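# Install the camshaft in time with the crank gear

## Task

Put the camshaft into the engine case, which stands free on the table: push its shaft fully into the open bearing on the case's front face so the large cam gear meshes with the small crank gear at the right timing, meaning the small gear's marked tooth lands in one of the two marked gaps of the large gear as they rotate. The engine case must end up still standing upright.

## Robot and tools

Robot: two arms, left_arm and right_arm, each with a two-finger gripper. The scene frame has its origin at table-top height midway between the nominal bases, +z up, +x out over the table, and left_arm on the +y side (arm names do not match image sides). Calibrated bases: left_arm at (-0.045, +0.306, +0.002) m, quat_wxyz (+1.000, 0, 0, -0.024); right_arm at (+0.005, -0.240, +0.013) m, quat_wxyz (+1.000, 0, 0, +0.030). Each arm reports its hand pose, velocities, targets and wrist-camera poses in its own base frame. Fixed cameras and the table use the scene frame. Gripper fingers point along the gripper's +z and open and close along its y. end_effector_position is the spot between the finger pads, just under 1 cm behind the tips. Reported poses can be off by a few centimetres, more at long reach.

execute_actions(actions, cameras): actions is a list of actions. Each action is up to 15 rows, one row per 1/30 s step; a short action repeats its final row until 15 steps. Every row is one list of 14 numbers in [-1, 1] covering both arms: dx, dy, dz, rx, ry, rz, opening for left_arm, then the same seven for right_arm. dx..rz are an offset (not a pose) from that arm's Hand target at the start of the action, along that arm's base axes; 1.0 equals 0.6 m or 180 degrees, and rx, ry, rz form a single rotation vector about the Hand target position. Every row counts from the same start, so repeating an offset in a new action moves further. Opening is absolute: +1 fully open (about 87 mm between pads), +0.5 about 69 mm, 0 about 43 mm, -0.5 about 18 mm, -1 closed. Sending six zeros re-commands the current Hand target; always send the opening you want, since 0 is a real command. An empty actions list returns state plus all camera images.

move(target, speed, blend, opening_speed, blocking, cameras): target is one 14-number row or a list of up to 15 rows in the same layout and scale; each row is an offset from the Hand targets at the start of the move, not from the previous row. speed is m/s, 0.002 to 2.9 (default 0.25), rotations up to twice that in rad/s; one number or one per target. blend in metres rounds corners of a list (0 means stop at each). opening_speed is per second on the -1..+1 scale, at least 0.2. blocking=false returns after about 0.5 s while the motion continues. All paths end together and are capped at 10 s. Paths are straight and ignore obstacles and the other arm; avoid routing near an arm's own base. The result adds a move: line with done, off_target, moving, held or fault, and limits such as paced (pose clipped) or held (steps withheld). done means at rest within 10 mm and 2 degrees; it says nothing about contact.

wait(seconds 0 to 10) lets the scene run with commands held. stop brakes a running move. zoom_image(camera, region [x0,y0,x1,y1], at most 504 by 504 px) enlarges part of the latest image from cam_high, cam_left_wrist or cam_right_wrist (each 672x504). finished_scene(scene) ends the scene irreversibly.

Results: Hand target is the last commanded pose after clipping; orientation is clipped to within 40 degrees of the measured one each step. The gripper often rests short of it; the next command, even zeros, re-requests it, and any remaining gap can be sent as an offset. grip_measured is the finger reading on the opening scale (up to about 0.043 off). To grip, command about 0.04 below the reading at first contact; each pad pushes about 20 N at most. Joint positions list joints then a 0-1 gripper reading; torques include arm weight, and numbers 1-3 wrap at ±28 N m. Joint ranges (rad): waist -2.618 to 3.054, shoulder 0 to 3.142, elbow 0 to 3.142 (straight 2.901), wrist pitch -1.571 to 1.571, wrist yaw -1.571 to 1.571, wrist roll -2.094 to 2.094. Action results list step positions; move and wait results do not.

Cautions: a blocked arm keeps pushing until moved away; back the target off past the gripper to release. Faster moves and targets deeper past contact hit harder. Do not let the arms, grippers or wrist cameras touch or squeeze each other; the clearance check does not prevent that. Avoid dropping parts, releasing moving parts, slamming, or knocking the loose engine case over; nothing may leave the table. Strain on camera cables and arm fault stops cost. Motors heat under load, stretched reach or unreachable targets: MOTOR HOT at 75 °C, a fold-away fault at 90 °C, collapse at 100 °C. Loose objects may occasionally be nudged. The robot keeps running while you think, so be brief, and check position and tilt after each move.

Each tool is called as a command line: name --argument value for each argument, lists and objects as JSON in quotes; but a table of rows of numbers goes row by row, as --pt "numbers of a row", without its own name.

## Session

execute_actions --actions '[]'

Scene clock: 0.00 s.
left_arm: end_effector_position=(+0.2369, -0.0439, +0.1679) grip_measured=+0.998 end_effector_quat_wxyz=(+0.539, -0.129, +0.829, -0.083) | right_arm: end_effector_position=(+0.2450, +0.2420, +0.3516) grip_measured=+0.968 end_effector_quat_wxyz=(+0.582, -0.112, +0.685, +0.422)
Joint positions: left_arm=[-0.327 0.496 0.528 -0.471 -0.299 -0.445 0.999] | right_arm=[0.657 0.877 0.892 0.021 -0.133 0.469 0.984]
Joint velocities: within noise
Joint torques (N m): no reading
Motor temperatures (°C): left_arm=[23 25 31 29 26 25 24] | right_arm=[25 33 33 27 27 26 28]
Heat: left arm: 31 °C; right arm: 33 °C.
Hand target: left_arm +0.2363, -0.0434, +0.1690; +0.538, -0.129, +0.829, -0.082 | right_arm +0.2445, +0.2416, +0.3590; +0.589, -0.113, +0.678, +0.425
Tool commands: left_gripper/opening=+1.0 right_gripper/opening=+1.0

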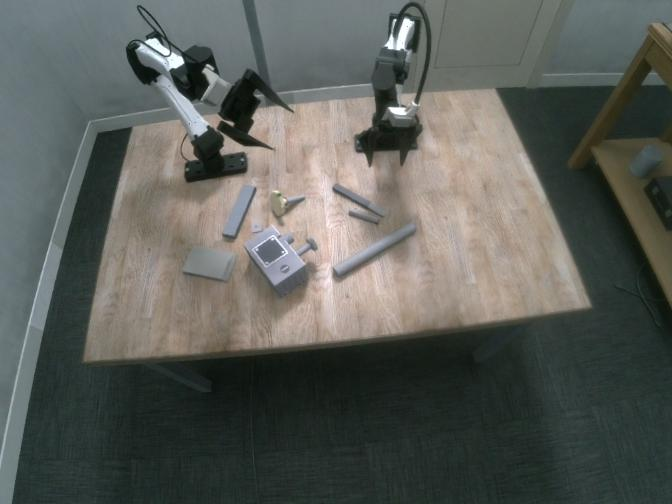

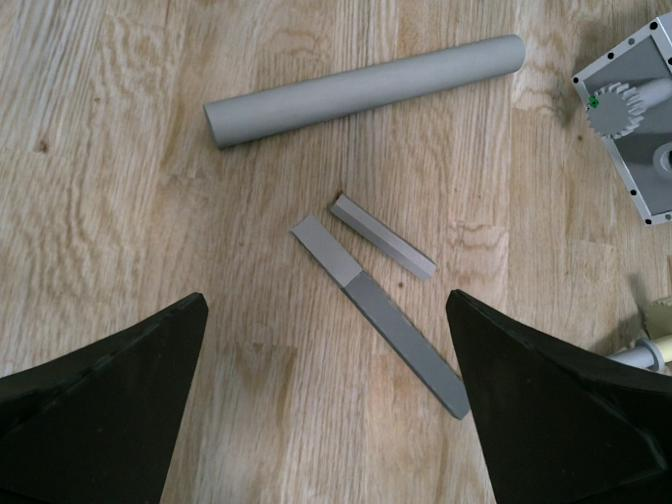

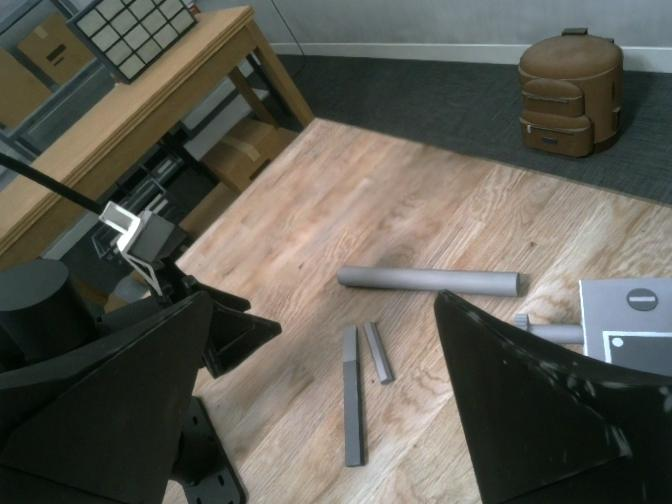

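zoom_image --camera "cam_high" --region '[170, 170, 430, 310]'

zoom_image --camera "cam_high" --region '[230, 180, 330, 300]'

zoom_image --camera "cam_left_wrist" --region '[550, 0, 672, 400]'

Scaled by 1.938 from the camera's 672x504 image, which has a finer 960x720 frame.

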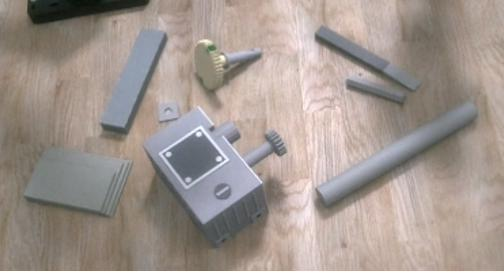

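Scaled by 4.200 from the camera's 672x504 image, which has a finer 960x720 frame.

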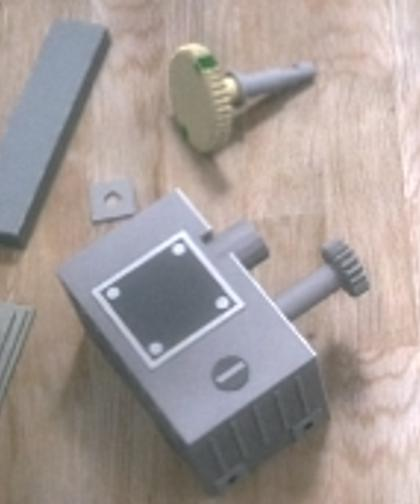

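Scaled by 1.260 from the camera's 672x504 image, which has a finer 960x720 frame.

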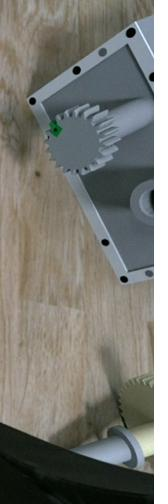

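move --target '[0.076,-0.164,-0.048,-0.042,-0.297,-0.294,1.0, 0,-0.25,0,0,0,0,1.0]' --speed 0.25 --cameras '["all"]'

Scene clock: 59.93 s.
left_arm: end_effector_position=(+0.2776, -0.1421, +0.1298) grip_measured=+0.998 end_effector_quat_wxyz=(+0.649, +0.274, +0.618, -0.350) | right_arm: end_effector_position=(+0.2431, +0.0929, +0.3613) grip_measured=+0.968 end_effector_quat_wxyz=(+0.587, -0.111, +0.680, +0.425)
Joint positions: left_arm=[0.006 1.479 0.084 1.536 0.913 -0.189 0.999] | right_arm=[-0.336 0.759 0.865 0.012 -1.121 0.571 0.984]
Joint torques (N m): left_arm=[0.35 -1.94 6.68 2.42 0.19 0.08] | right_arm=[-0.46 0.51 4.26 1.66 -0.04 -0.04]
Motor temperatures (°C): left_arm=[23 25 37 36 26 25 24] | right_arm=[25 32 37 33 27 26 28]
Heat: left arm: 37 °C; right arm: 37 °C.
Hand target: left_arm +0.2819, -0.1417, +0.1402; +0.741, +0.256, +0.472, -0.402 | right_arm +0.2444, +0.0916, +0.3592; +0.589, -0.113, +0.678, +0.425
Off the commanded pose: left_arm 0.011 m, 21 deg | right_arm 0.003 m, 0 deg.
joint sent to its limit (left arm) — joint 4 (wrist pitch), upper limit. The joint targets are off in orientation, not in position.
move: off_target (left_arm)

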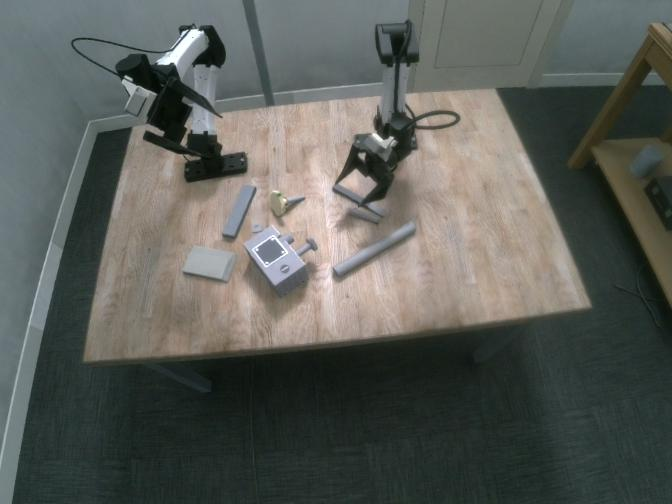

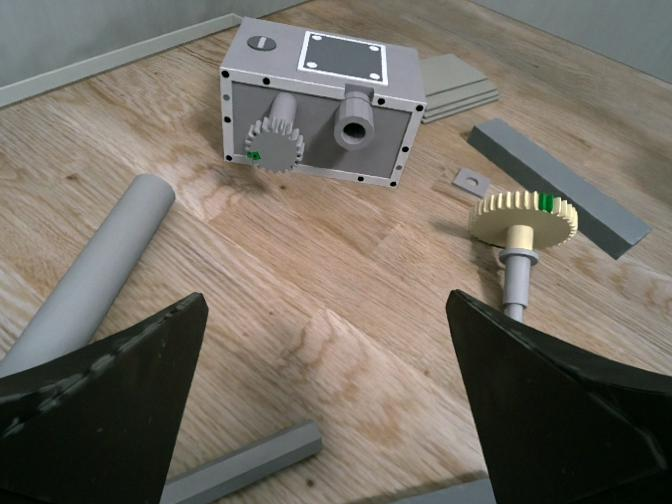

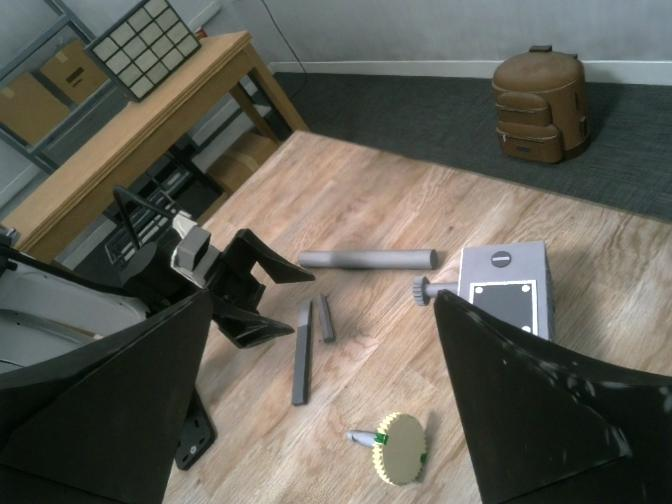

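zoom_image --camera "cam_left_wrist" --region '[210, 10, 440, 200]'

zoom_image --camera "cam_left_wrist" --region '[440, 160, 620, 340]'

zoom_image --camera "cam_right_wrist" --region '[320, 380, 460, 504]'

Scaled by 2.191 from the camera's 672x504 image, which has a finer 960x720 frame.

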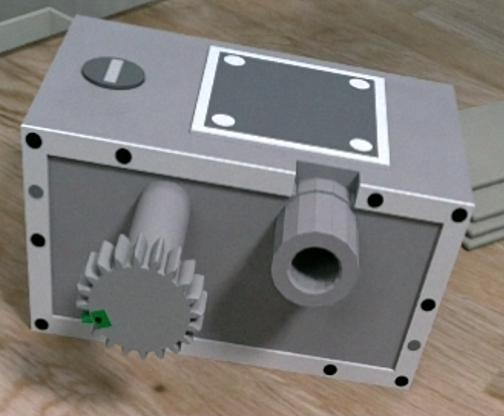

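Scaled by 2.800 from the camera's 672x504 image, which has a finer 960x720 frame.

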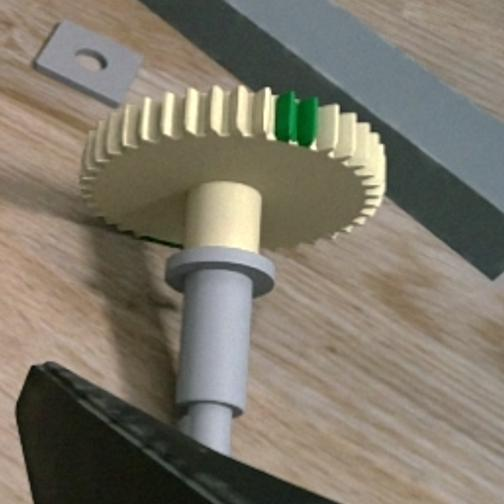

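Scaled by 3.600 from the camera's 672x504 image, which has a finer 960x720 frame.

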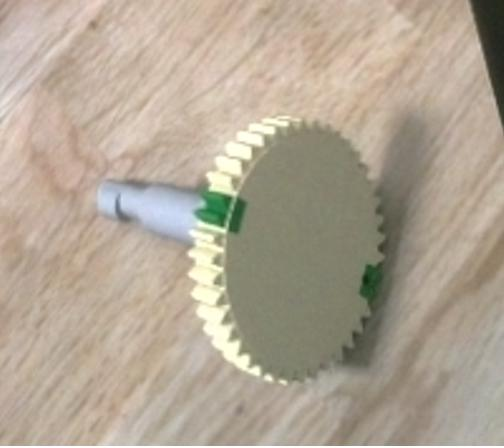

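zoom_image --camera "cam_left_wrist" --region '[235, 105, 315, 185]'

zoom_image --camera "cam_left_wrist" --region '[460, 180, 590, 260]'

Scaled by 6.300 from the camera's 672x504 image, which has a finer 960x720 frame.

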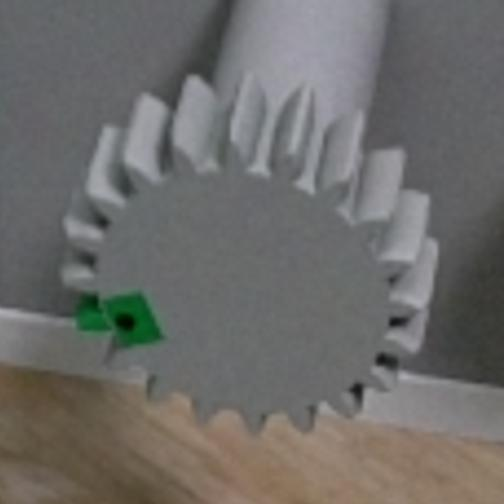

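Scaled by 3.877 from the camera's 672x504 image, which has a finer 960x720 frame.

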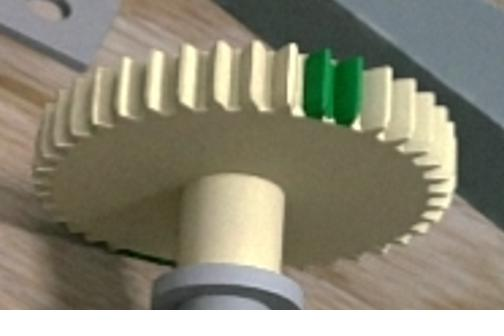

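move --pt "-0.06 -0.12 0.18 0.335 -0.139 -0.07 1.0 0 0 0 0 0 0 1.0" --pt "-0.154 -0.267 0.12 0.671 -0.278 -0.143 1.0 0 0 0 0 0 0 1.0" --speed 0.35 --blend '[0.05,0]' --cameras '["all"]'

Scene clock: 211.00 s.
left_arm: end_effector_position=(+0.1890, -0.3033, +0.2110) grip_measured=+0.999 end_effector_quat_wxyz=(+0.184, +0.940, +0.220, +0.185) | right_arm: end_effector_position=(+0.2431, +0.0929, +0.3615) grip_measured=+0.968 end_effector_quat_wxyz=(+0.588, -0.111, +0.680, +0.425)
Joint positions: left_arm=[-1.293 1.533 1.461 -1.092 -0.346 1.46 0.999] | right_arm=[-0.336 0.759 0.865 0.013 -1.121 0.571 0.984]
Joint torques (N m): left_arm=[-0.62 -4.21 9.85 0.81 -0.28 -0.14] | right_arm=[-0.49 0.5 4.26 1.63 -0.04 -0.03]
Motor temperatures (°C): left_arm=[23 25 36 49 26 25 24] | right_arm=[25 30 34 39 27 26 28]
Heat: left arm: 49 °C; right arm: 39 °C.
Hand target: left_arm +0.1897, -0.3019, +0.2121; +0.172, +0.941, +0.221, +0.190 | right_arm +0.2444, +0.0915, +0.3592; +0.589, -0.113, +0.678, +0.425
Off the commanded pose: left_arm 0.002 m, 1 deg | right_arm 0.003 m, 0 deg.
move: done

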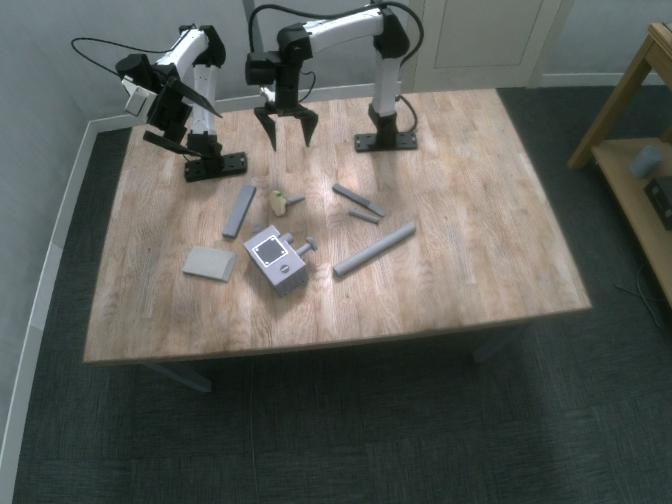

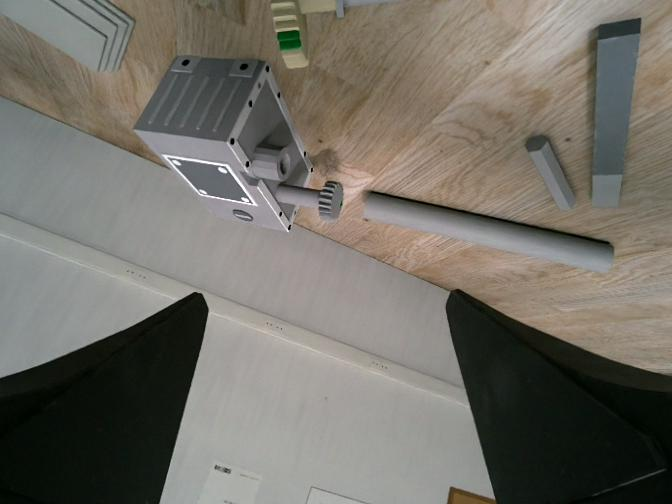

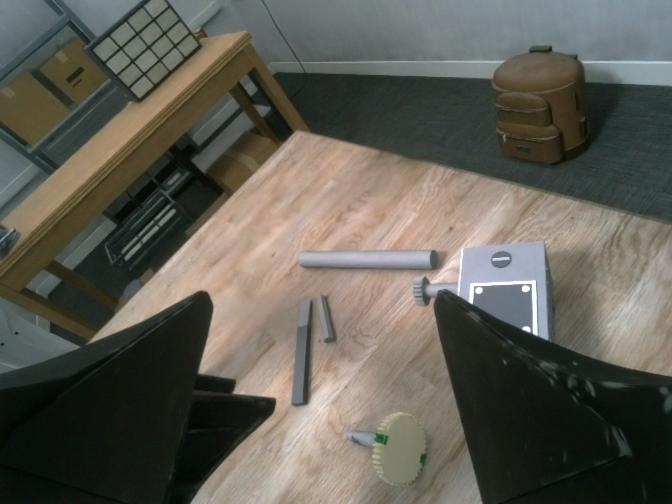

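move --target '[0.031,-0.083,-0.11,0,0,0,1.0, 0,0,0,0,0,0,1.0]' --speed 0.25 --cameras '["all"]'

zoom_image --camera "cam_left_wrist" --region '[220, 40, 460, 220]'

Scene clock: 232.57 s.
left_arm: end_effector_position=(+0.2050, -0.3549, +0.1522) grip_measured=+0.999 end_effector_quat_wxyz=(+0.184, +0.939, +0.222, +0.185) | right_arm: end_effector_position=(+0.2431, +0.0929, +0.3615) grip_measured=+0.968 end_effector_quat_wxyz=(+0.588, -0.111, +0.680, +0.425)
Joint positions: left_arm=[-1.29 1.727 1.432 -0.869 -0.347 1.46 0.999] | right_arm=[-0.336 0.759 0.865 0.013 -1.121 0.571 0.984]
Joint torques (N m): left_arm=[0.31 -6.31 7.06 1.12 -0.23 -0.04] | right_arm=[-0.5 0.51 4.26 1.63 -0.04 -0.04]
Motor temperatures (°C): left_arm=[23 26 36 42 26 25 24] | right_arm=[25 30 34 39 27 26 28]
Heat: left arm: 42 °C; right arm: 39 °C.
Hand target: left_arm +0.2082, -0.3518, +0.1462; +0.172, +0.941, +0.221, +0.190 | right_arm +0.2444, +0.0915, +0.3592; +0.589, -0.113, +0.678, +0.425
Off the commanded pose: left_arm 0.008 m, 2 deg | right_arm 0.003 m, 0 deg.
move: done

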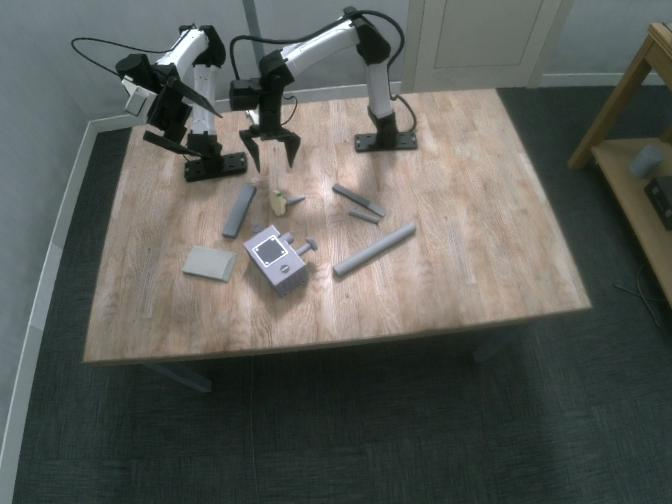

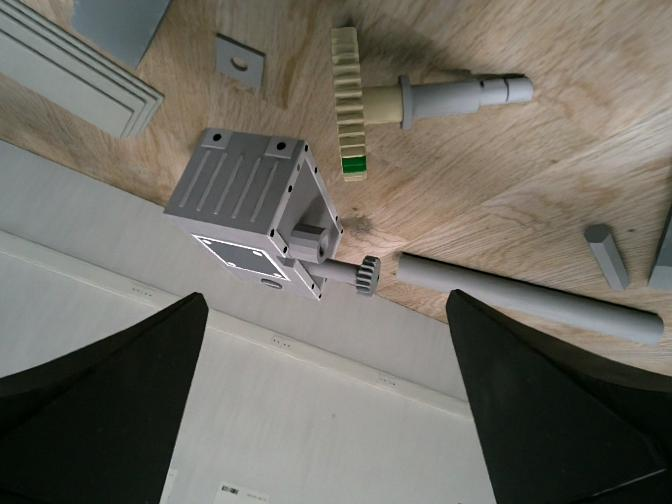

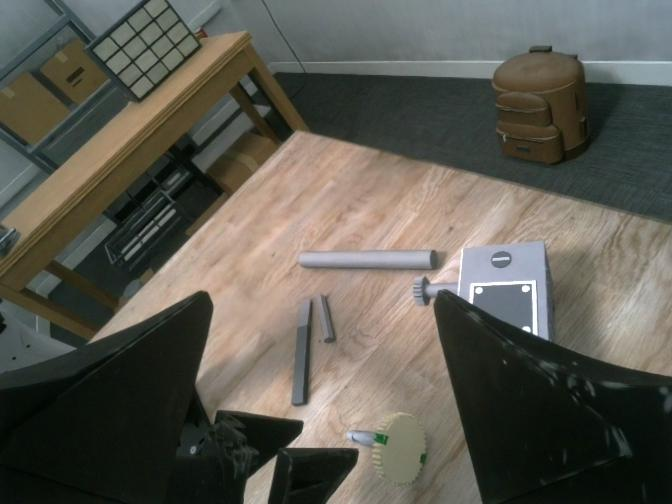

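Scaled by 2.100 from the camera's 672x504 image, which has a finer 960x720 frame.

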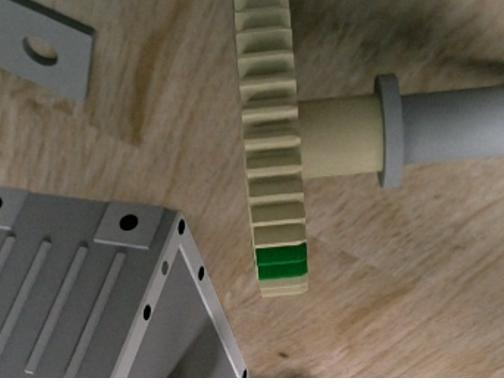

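move --target '[0.0347,0.0063,-0.082,-0.0337,0.0194,-0.0057,0.5, 0,0,0,0,0,0,1.0]' --speed 0.15 --cameras '["cam_left_wrist","cam_right_wrist"]'

zoom_image --camera "cam_left_wrist" --region '[220, 40, 460, 280]'

Scene clock: 265.33 s.
left_arm: end_effector_position=(+0.2317, -0.3505, +0.0973) grip_measured=+0.500 end_effector_quat_wxyz=(+0.216, +0.935, +0.233, +0.155) | right_arm: end_effector_position=(+0.2432, +0.0929, +0.3615) grip_measured=+0.968 end_effector_quat_wxyz=(+0.588, -0.111, +0.680, +0.425)
Joint positions: left_arm=[-1.183 1.727 1.21 -0.566 -0.239 1.529 0.75] | right_arm=[-0.336 0.759 0.865 0.013 -1.121 0.571 0.984]
Joint torques (N m): left_arm=[0.06 -8.57 6.19 1.3 0.18 0.01] | right_arm=[-0.47 0.51 4.26 1.63 -0.03 -0.05]
Heat: left arm: 40 °C; right arm: 40 °C.
Hand target: left_arm +0.2290, -0.3480, +0.0971; +0.217, +0.938, +0.228, +0.148 | right_arm +0.2444, +0.0915, +0.3592; +0.589, -0.113, +0.678, +0.425
Off the commanded pose: left_arm 0.004 m, 1 deg | right_arm 0.003 m, 0 deg.
move: done
Images, in order (width x height): cam_left_wrist 672x504, cam_right_wrist 672x504.

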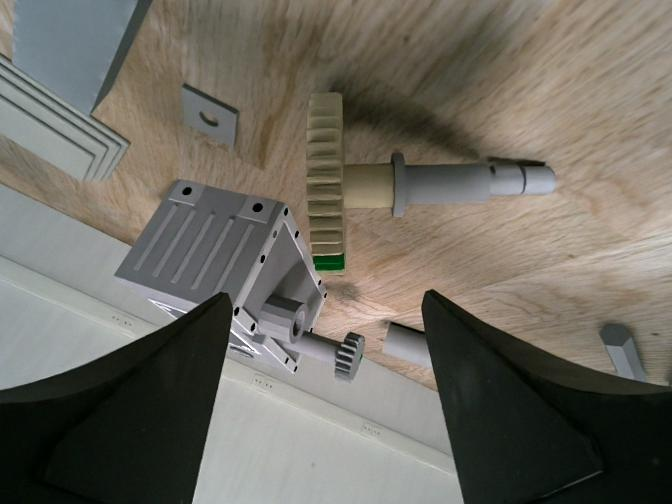

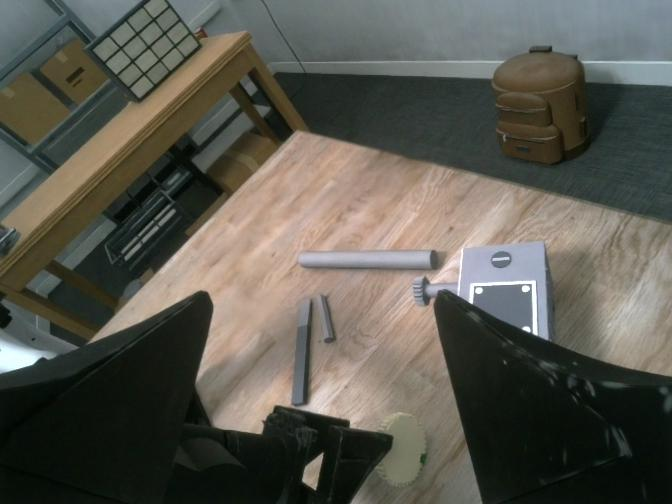

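Scaled by 2.100 from the camera's 672x504 image, which has a finer 960x720 frame.

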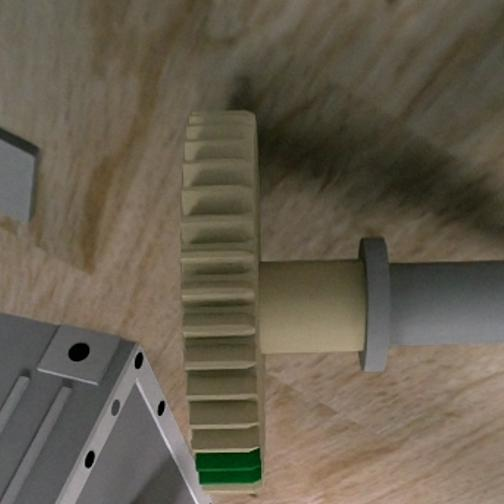

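move --target '[0.021,-0.0232,-0.0552,-0.0076,-0.0017,0.003,0.2, 0,0,0,0,0,0,1.0]' --speed 0.12 --cameras '["cam_left_wrist","cam_right_wrist"]'

zoom_image --camera "cam_left_wrist" --region '[220, 120, 460, 360]'

zoom_image --camera "cam_right_wrist" --region '[320, 380, 460, 504]'

Scene clock: 281.77 s.
left_arm: end_effector_position=(+0.2435, -0.3644, +0.0760) grip_measured=+0.200 end_effector_quat_wxyz=(+0.241, +0.927, +0.239, +0.158) | right_arm: end_effector_position=(+0.2432, +0.0929, +0.3615) grip_measured=+0.968 end_effector_quat_wxyz=(+0.588, -0.111, +0.680, +0.425)
Joint positions: left_arm=[-1.167 1.786 1.168 -0.412 -0.231 1.535 0.6] | right_arm=[-0.336 0.759 0.865 0.013 -1.121 0.571 0.984]
Joint torques (N m): left_arm=[0.2 -6.24 6.48 1.37 0.2 0] | right_arm=[-0.49 0.51 4.25 1.63 -0.04 -0.04]
Heat: left arm: 39 °C; right arm: 40 °C.
Hand target: left_arm +0.2415, -0.3619, +0.0638; +0.228, +0.934, +0.233, +0.149 | right_arm +0.2444, +0.0915, +0.3592; +0.589, -0.113, +0.678, +0.425
Off the commanded pose: left_arm 0.012 m, 2 deg | right_arm 0.003 m, 0 deg.
move: off_target (left_arm)
Images, in order (width x height): cam_left_wrist 672x504, cam_right_wrist 672x504.

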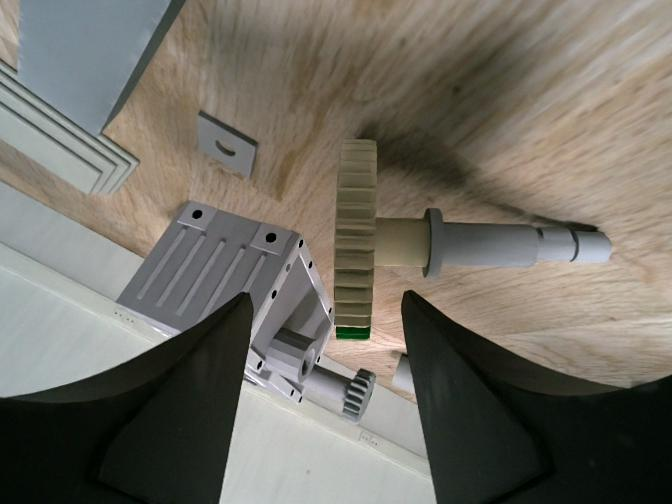

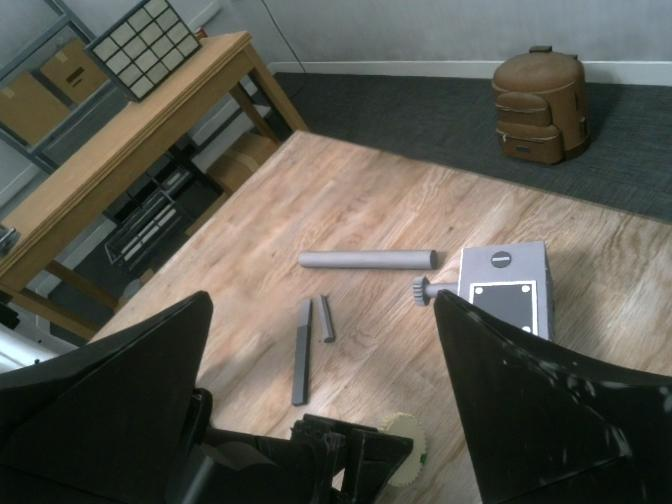

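Scaled by 2.100 from the camera's 672x504 image, which has a finer 960x720 frame.

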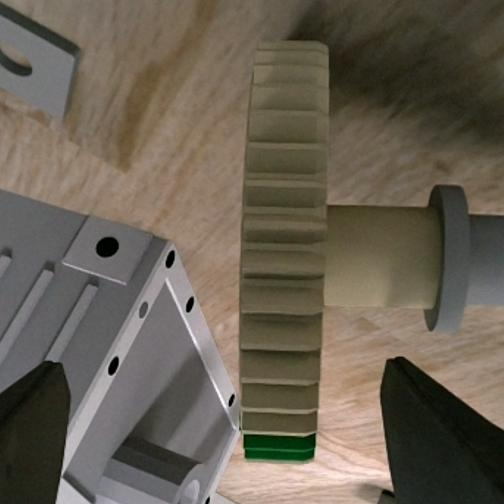

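Scaled by 3.600 from the camera's 672x504 image, which has a finer 960x720 frame.

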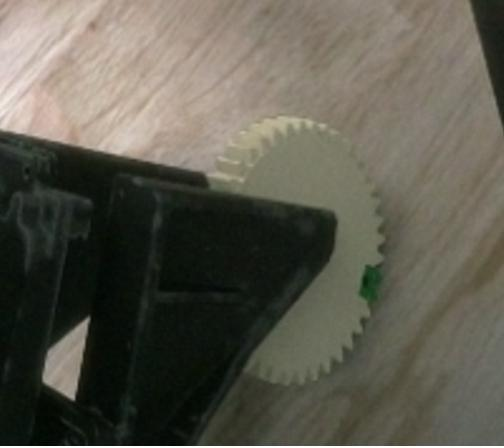

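move --target '[-0.004,0.014,-0.013,0.008,0.0017,-0.003,0.2, 0,0,0,0,0,0,1.0]' --speed 0.12 --cameras '["cam_left_wrist","cam_right_wrist"]'

zoom_image --camera "cam_left_wrist" --region '[220, 120, 460, 360]'

Scene clock: 294.33 s.
left_arm: end_effector_position=(+0.2404, -0.3577, +0.0665) grip_measured=+0.200 end_effector_quat_wxyz=(+0.228, +0.933, +0.232, +0.157) | right_arm: end_effector_position=(+0.2432, +0.0929, +0.3615) grip_measured=+0.968 end_effector_quat_wxyz=(+0.588, -0.111, +0.680, +0.425)
Joint positions: left_arm=[-1.167 1.786 1.139 -0.408 -0.23 1.548 0.6] | right_arm=[-0.336 0.759 0.865 0.013 -1.121 0.571 0.984]
Joint torques (N m): left_arm=[0.53 -6.69 6.12 1.34 0.19 0] | right_arm=[-0.47 0.51 4.26 1.63 -0.03 -0.04]
Motor temperatures (°C): left_arm=[23 31 35 39 26 25 24] | right_arm=[25 29 34 40 27 26 27]
Heat: left arm: 39 °C; right arm: 40 °C.
Hand target: left_arm +0.2391, -0.3535, +0.0560; +0.216, +0.938, +0.227, +0.148 | right_arm +0.2444, +0.0915, +0.3592; +0.589, -0.113, +0.678, +0.425
Off the commanded pose: left_arm 0.011 m, 2 deg | right_arm 0.003 m, 0 deg.
move: off_target (left_arm)
Images, in order (width x height): cam_left_wrist 672x504, cam_right_wrist 672x504.

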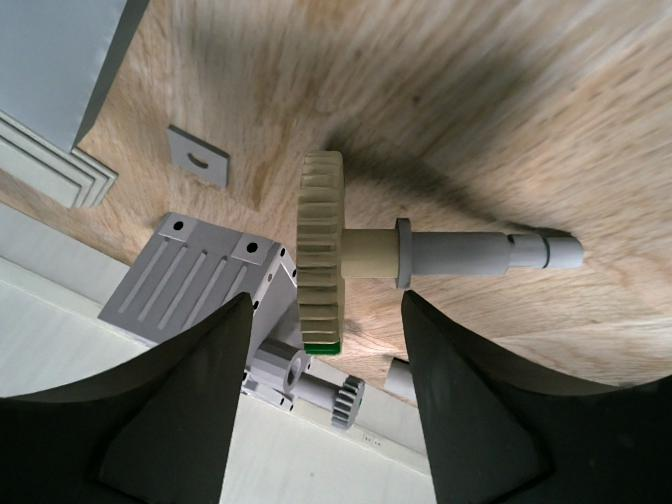

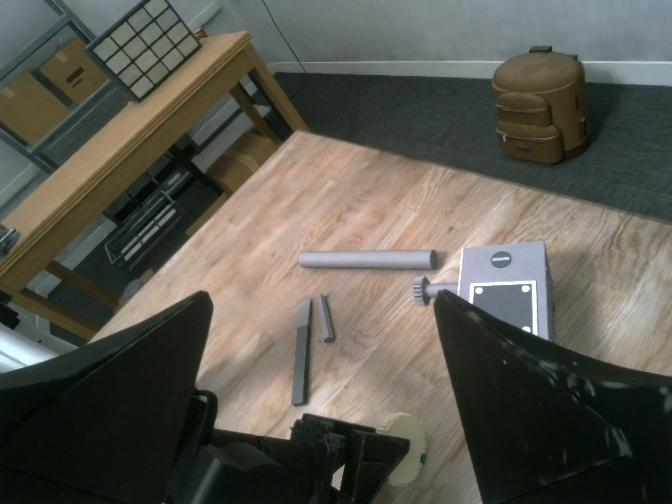

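Scaled by 2.100 from the camera's 672x504 image, which has a finer 960x720 frame.

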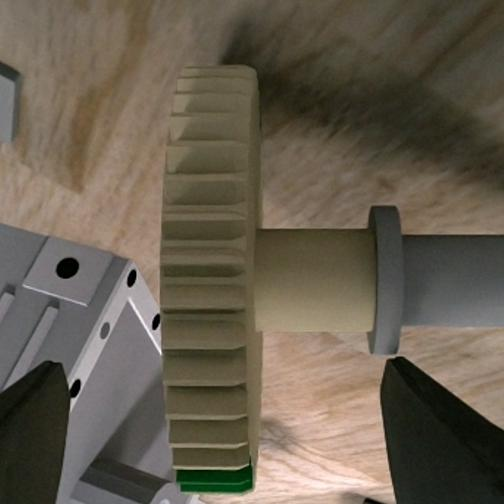

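move --target '[0,0,0,0,0,0,-0.9, 0,0,0,0,0,0,1.0]' --opening_speed 0.6 --cameras '["cam_left_wrist"]'

zoom_image --camera "cam_left_wrist" --region '[220, 120, 460, 360]'

Scene clock: 308.33 s.
left_arm: end_effector_position=(+0.2408, -0.3587, +0.0671) grip_measured=-0.636 end_effector_quat_wxyz=(+0.230, +0.932, +0.230, +0.158) | right_arm: end_effector_position=(+0.2432, +0.0929, +0.3615) grip_measured=+0.968 end_effector_quat_wxyz=(+0.588, -0.111, +0.680, +0.425)
Joint positions: left_arm=[-1.167 1.786 1.139 -0.404 -0.23 1.552 0.182] | right_arm=[-0.336 0.759 0.865 0.013 -1.121 0.571 0.984]
Joint torques (N m): left_arm=[0.53 -6.71 6.12 1.3 0.19 -0.03] | right_arm=[-0.47 0.5 4.25 1.63 -0.04 -0.04]
Heat: left arm: 38 °C; right arm: 40 °C.
Hand target: left_arm +0.2391, -0.3535, +0.0560; +0.216, +0.938, +0.227, +0.148 | right_arm +0.2444, +0.0915, +0.3592; +0.589, -0.113, +0.678, +0.425
Off the commanded pose: left_arm 0.012 m, 2 deg | right_arm 0.003 m, 0 deg.
move: off_target (left_arm)
Images, in order (width x height): cam_left_wrist 672x504.

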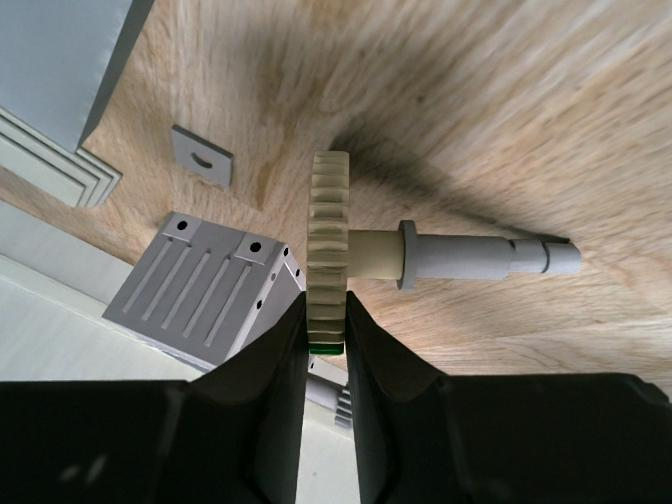

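Scaled by 2.100 from the camera's 672x504 image, which has a finer 960x720 frame.

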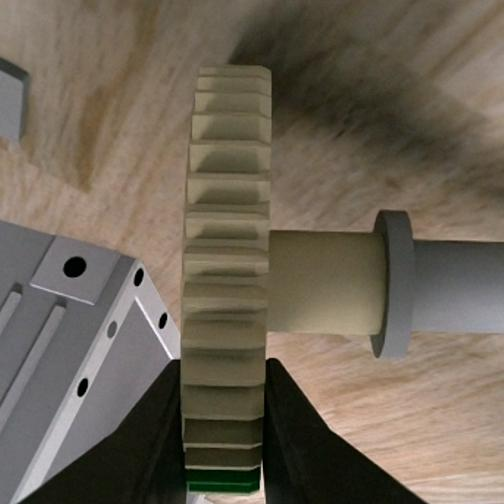

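move --target '[0,0.01,0.19,0,0,0,-0.9, 0,0,0,0,0,0,1.0]' --speed 0.15 --cameras '["cam_left_wrist"]'

move --target '[-0.035,0.13,0,-0.0145,0.1875,0.502,-0.9, 0,0,0,0,0,0,1.0]' --speed 0.3 --cameras '["all"]'

Scene clock: 329.03 s.
left_arm: end_effector_position=(+0.2376, -0.3475, +0.1511) grip_measured=-0.639 end_effector_quat_wxyz=(+0.201, +0.941, +0.230, +0.147) | right_arm: end_effector_position=(+0.2432, +0.0929, +0.3615) grip_measured=+0.968 end_effector_quat_wxyz=(+0.588, -0.111, +0.680, +0.425)
Joint positions: left_arm=[-1.157 1.714 1.43 -0.829 -0.214 1.555 0.18] | right_arm=[-0.336 0.759 0.865 0.013 -1.121 0.571 0.984]
Joint torques (N m): left_arm=[0.29 -9.55 10.5 1.01 0.04 0.01] | right_arm=[-0.47 0.51 4.26 1.62 -0.03 -0.04]
Heat: left arm: 37 °C; right arm: 40 °C.
Hand target: left_arm +0.2391, -0.3475, +0.1700; +0.216, +0.938, +0.227, +0.148 | right_arm +0.2444, +0.0915, +0.3592; +0.589, -0.113, +0.678, +0.425
Off the commanded pose: left_arm 0.019 m, 2 deg | right_arm 0.003 m, 0 deg.
move: off_target (left_arm)
Images, in order (width x height): cam_left_wrist 672x504.

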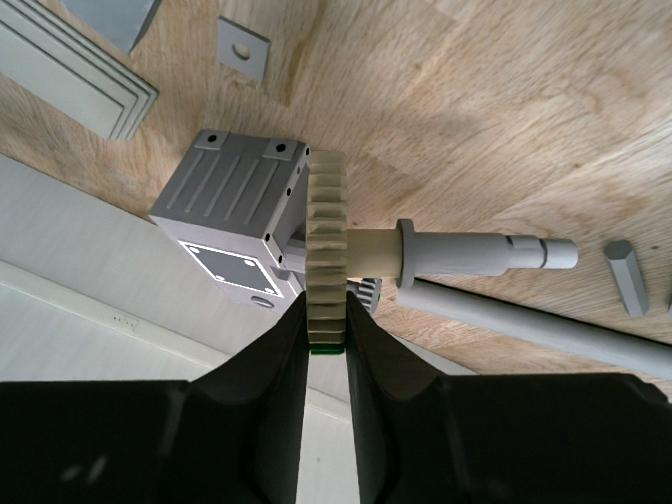

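Scene clock: 331.20 s.
left_arm: end_effector_position=(+0.2340, -0.3099, +0.1725) grip_measured=-0.640 end_effector_quat_wxyz=(+0.131, +0.758, +0.635, +0.073) | right_arm: end_effector_position=(+0.2432, +0.0929, +0.3615) grip_measured=+0.968 end_effector_quat_wxyz=(+0.588, -0.111, +0.680, +0.425)
Joint positions: left_arm=[-1.08 1.933 1.909 -1.316 -0.196 0.69 0.18] | right_arm=[-0.336 0.759 0.865 0.013 -1.121 0.571 0.984]
Joint torques (N m): left_arm=[-0.53 -8.7 6.99 0.78 -0.06 -0.06] | right_arm=[-0.46 0.53 4.26 1.63 -0.03 -0.04]
Heat: left arm: 37 °C; right arm: 41 °C.
Hand target: left_arm +0.2327, -0.3089, +0.1724; +0.128, +0.760, +0.632, +0.074 (not the last commanded pose) | right_arm +0.2444, +0.0915, +0.3592; +0.589, -0.113, +0.678, +0.425
Off the commanded pose: left_arm 0.044 m, 44 deg | right_arm 0.003 m, 0 deg.
move: held (left_arm; a check stopped the path); limits=held
pose unreachable (left arm): on one or more control steps of this call, first in action 0 (counted from 0), this arm could not follow its commanded pose, so it was not sent that pose on those steps. It may still have moved: this result reports where it is.
cause: moving toward the commanded pose would bring a part of the arm too close to another arm (this arm's wrist (the part past joint 4) and the right arm's fingers, where that arm would come to rest).

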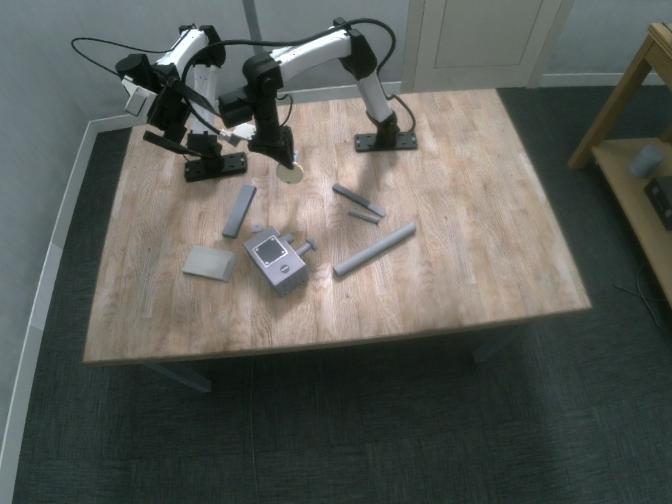

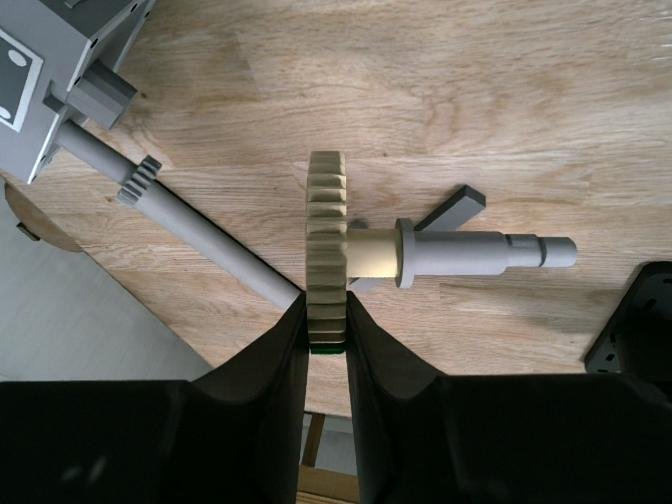

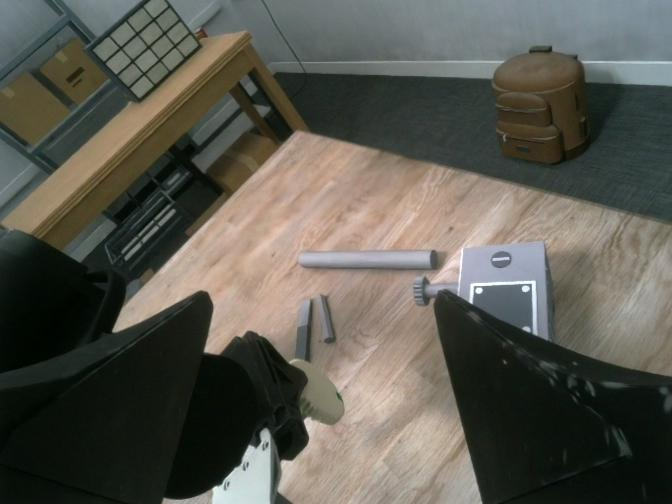

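move --target '[0,0,0,0,0,0,-0.9, 0.05,-0.32,0,0,0,0,1.0]' --speed 0.35

move --target '[-0.021,0.073,-0.004,0,0.097,0.224,-0.9, 0,0,0,0,0,0,1.0]' --speed 0.3 --cameras '["all"]'

Scene clock: 341.77 s.
left_arm: end_effector_position=(+0.2340, -0.3100, +0.1726) grip_measured=-0.640 end_effector_quat_wxyz=(+0.131, +0.758, +0.635, +0.073) | right_arm: end_effector_position=(+0.2756, -0.0980, +0.3490) grip_measured=+0.968 end_effector_quat_wxyz=(+0.601, -0.020, +0.707, +0.372)
Joint positions: left_arm=[-1.08 1.933 1.909 -1.316 -0.196 0.69 0.18] | right_arm=[-0.986 1.219 1.062 0.192 -1.568 0.561 0.984]
Joint torques (N m): left_arm=[-0.54 -8.72 7.01 0.8 -0.06 -0.06] | right_arm=[-0.34 -3.03 7.8 1.37 -0.09 -0.13]
Heat: left arm: 36 °C; right arm: 41 °C.
Hand target: left_arm +0.2328, -0.3089, +0.1724; +0.128, +0.760, +0.632, +0.074 | right_arm +0.2745, -0.1004, +0.3592; +0.589, -0.113, +0.678, +0.425
Off the commanded pose: left_arm 0.002 m, 1 deg | right_arm 0.011 m, 13 deg.
joint sent to its limit (right arm) — joint 5 (wrist yaw), lower limit. The joint targets are off in orientation, not in position.
move: off_target (right_arm)

Scene clock: 343.77 s.
left_arm: end_effector_position=(+0.2347, -0.2789, +0.1697) grip_measured=-0.640 end_effector_quat_wxyz=(+0.060, +0.503, +0.862, -0.013) | right_arm: end_effector_position=(+0.2755, -0.0980, +0.3489) grip_measured=+0.968 end_effector_quat_wxyz=(+0.602, -0.021, +0.707, +0.371)
Joint positions: left_arm=[-0.899 2.013 2.054 -1.492 -0.02 0.159 0.18] | right_arm=[-0.986 1.219 1.062 0.192 -1.569 0.558 0.984]
Joint torques (N m): left_arm=[-0.05 -9.5 5.72 -0.06 0.26 -0.17] | right_arm=[-0.32 -3.02 7.84 1.33 -0.09 -0.16]
Heat: left arm: 36 °C; right arm: 40 °C.
Hand target: left_arm +0.2202, -0.2651, +0.1700; -0.001, +0.499, +0.866, +0.000 | right_arm +0.2744, -0.1004, +0.3592; +0.589, -0.113, +0.678, +0.425
Off the commanded pose: left_arm 0.020 m, 7 deg | right_arm 0.011 m, 13 deg.
joint sent to its limit (left arm) — joint 4 (wrist pitch), lower limit. The joint targets are off in orientation, not in position.
joint sent to its limit (right arm) — joint 5 (wrist yaw), lower limit. The joint targets are off in orientation, not in position.
move: off_target (left_arm, right_arm)

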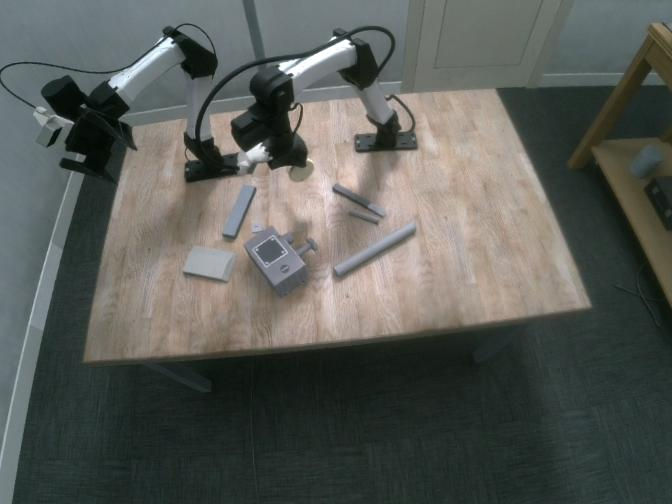

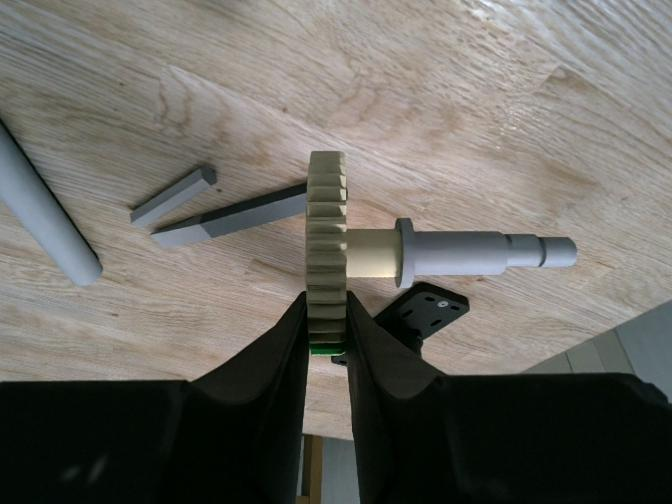

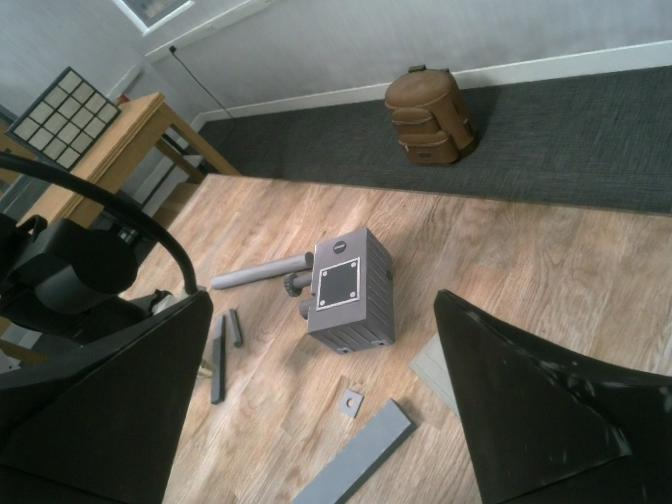

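move --target '[0.1,0.045,-0.017,0,0,0.515,-0.9, 0,0,0,0,0,0,1.0]' --speed 0.3 --cameras '["all"]'

Scene clock: 359.37 s.
left_arm: end_effector_position=(+0.2961, -0.2466, +0.1648) grip_measured=-0.640 end_effector_quat_wxyz=(+0.036, -0.275, +0.960, -0.030) | right_arm: end_effector_position=(+0.2755, -0.0980, +0.3489) grip_measured=+0.968 end_effector_quat_wxyz=(+0.602, -0.021, +0.707, +0.371)
Joint positions: left_arm=[-0.603 2.013 2.026 -1.492 -0.018 -1.161 0.18] | right_arm=[-0.986 1.219 1.062 0.192 -1.569 0.558 0.984]
Joint torques (N m): left_arm=[0.1 -8.31 5.93 -0.15 0.17 -0.18] | right_arm=[-0.34 -3.02 7.86 1.33 -0.09 -0.16]
Motor temperatures (°C): left_arm=[23 34 36 34 26 25 25] | right_arm=[25 29 36 40 27 26 27]
Heat: left arm: 36 °C; right arm: 40 °C.
Hand target: left_arm +0.2802, -0.2382, +0.1597; +0.000, -0.282, +0.959, -0.001 | right_arm +0.2744, -0.1004, +0.3592; +0.589, -0.113, +0.678, +0.425
Off the commanded pose: left_arm 0.019 m, 5 deg | right_arm 0.011 m, 13 deg.
joint sent to its limit (left arm) — joint 4 (wrist pitch), lower limit. The joint targets still meet the commanded pose.
joint sent to its limit (right arm) — joint 5 (wrist yaw), lower limit. The joint targets are off in orientation, not in position.
move: off_target (left_arm, right_arm)

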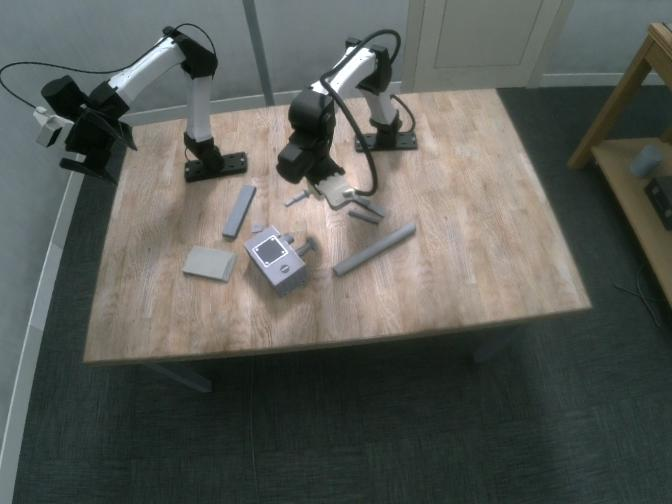

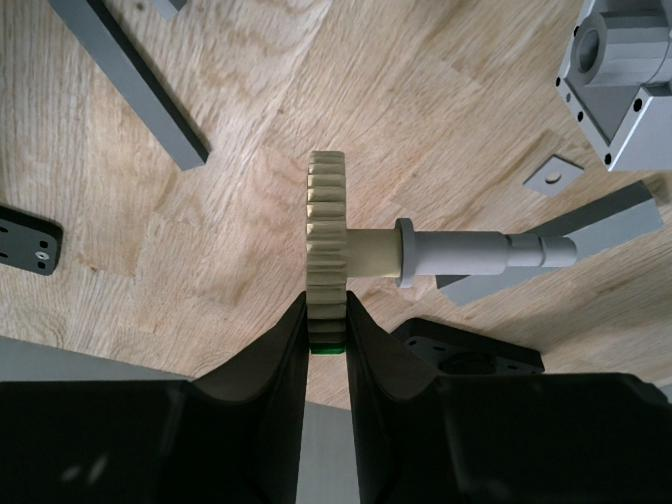

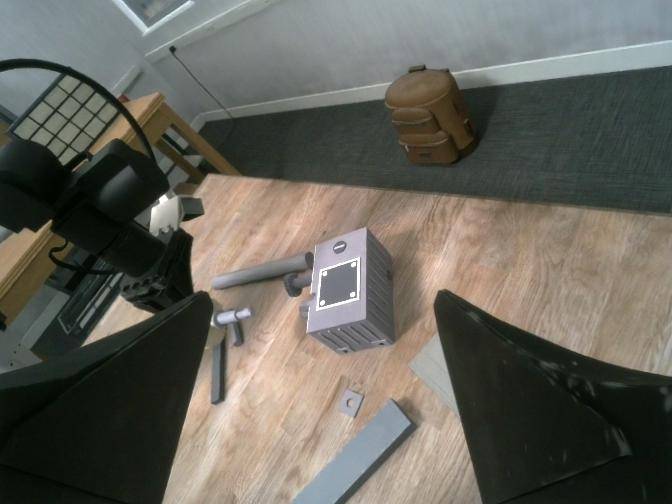

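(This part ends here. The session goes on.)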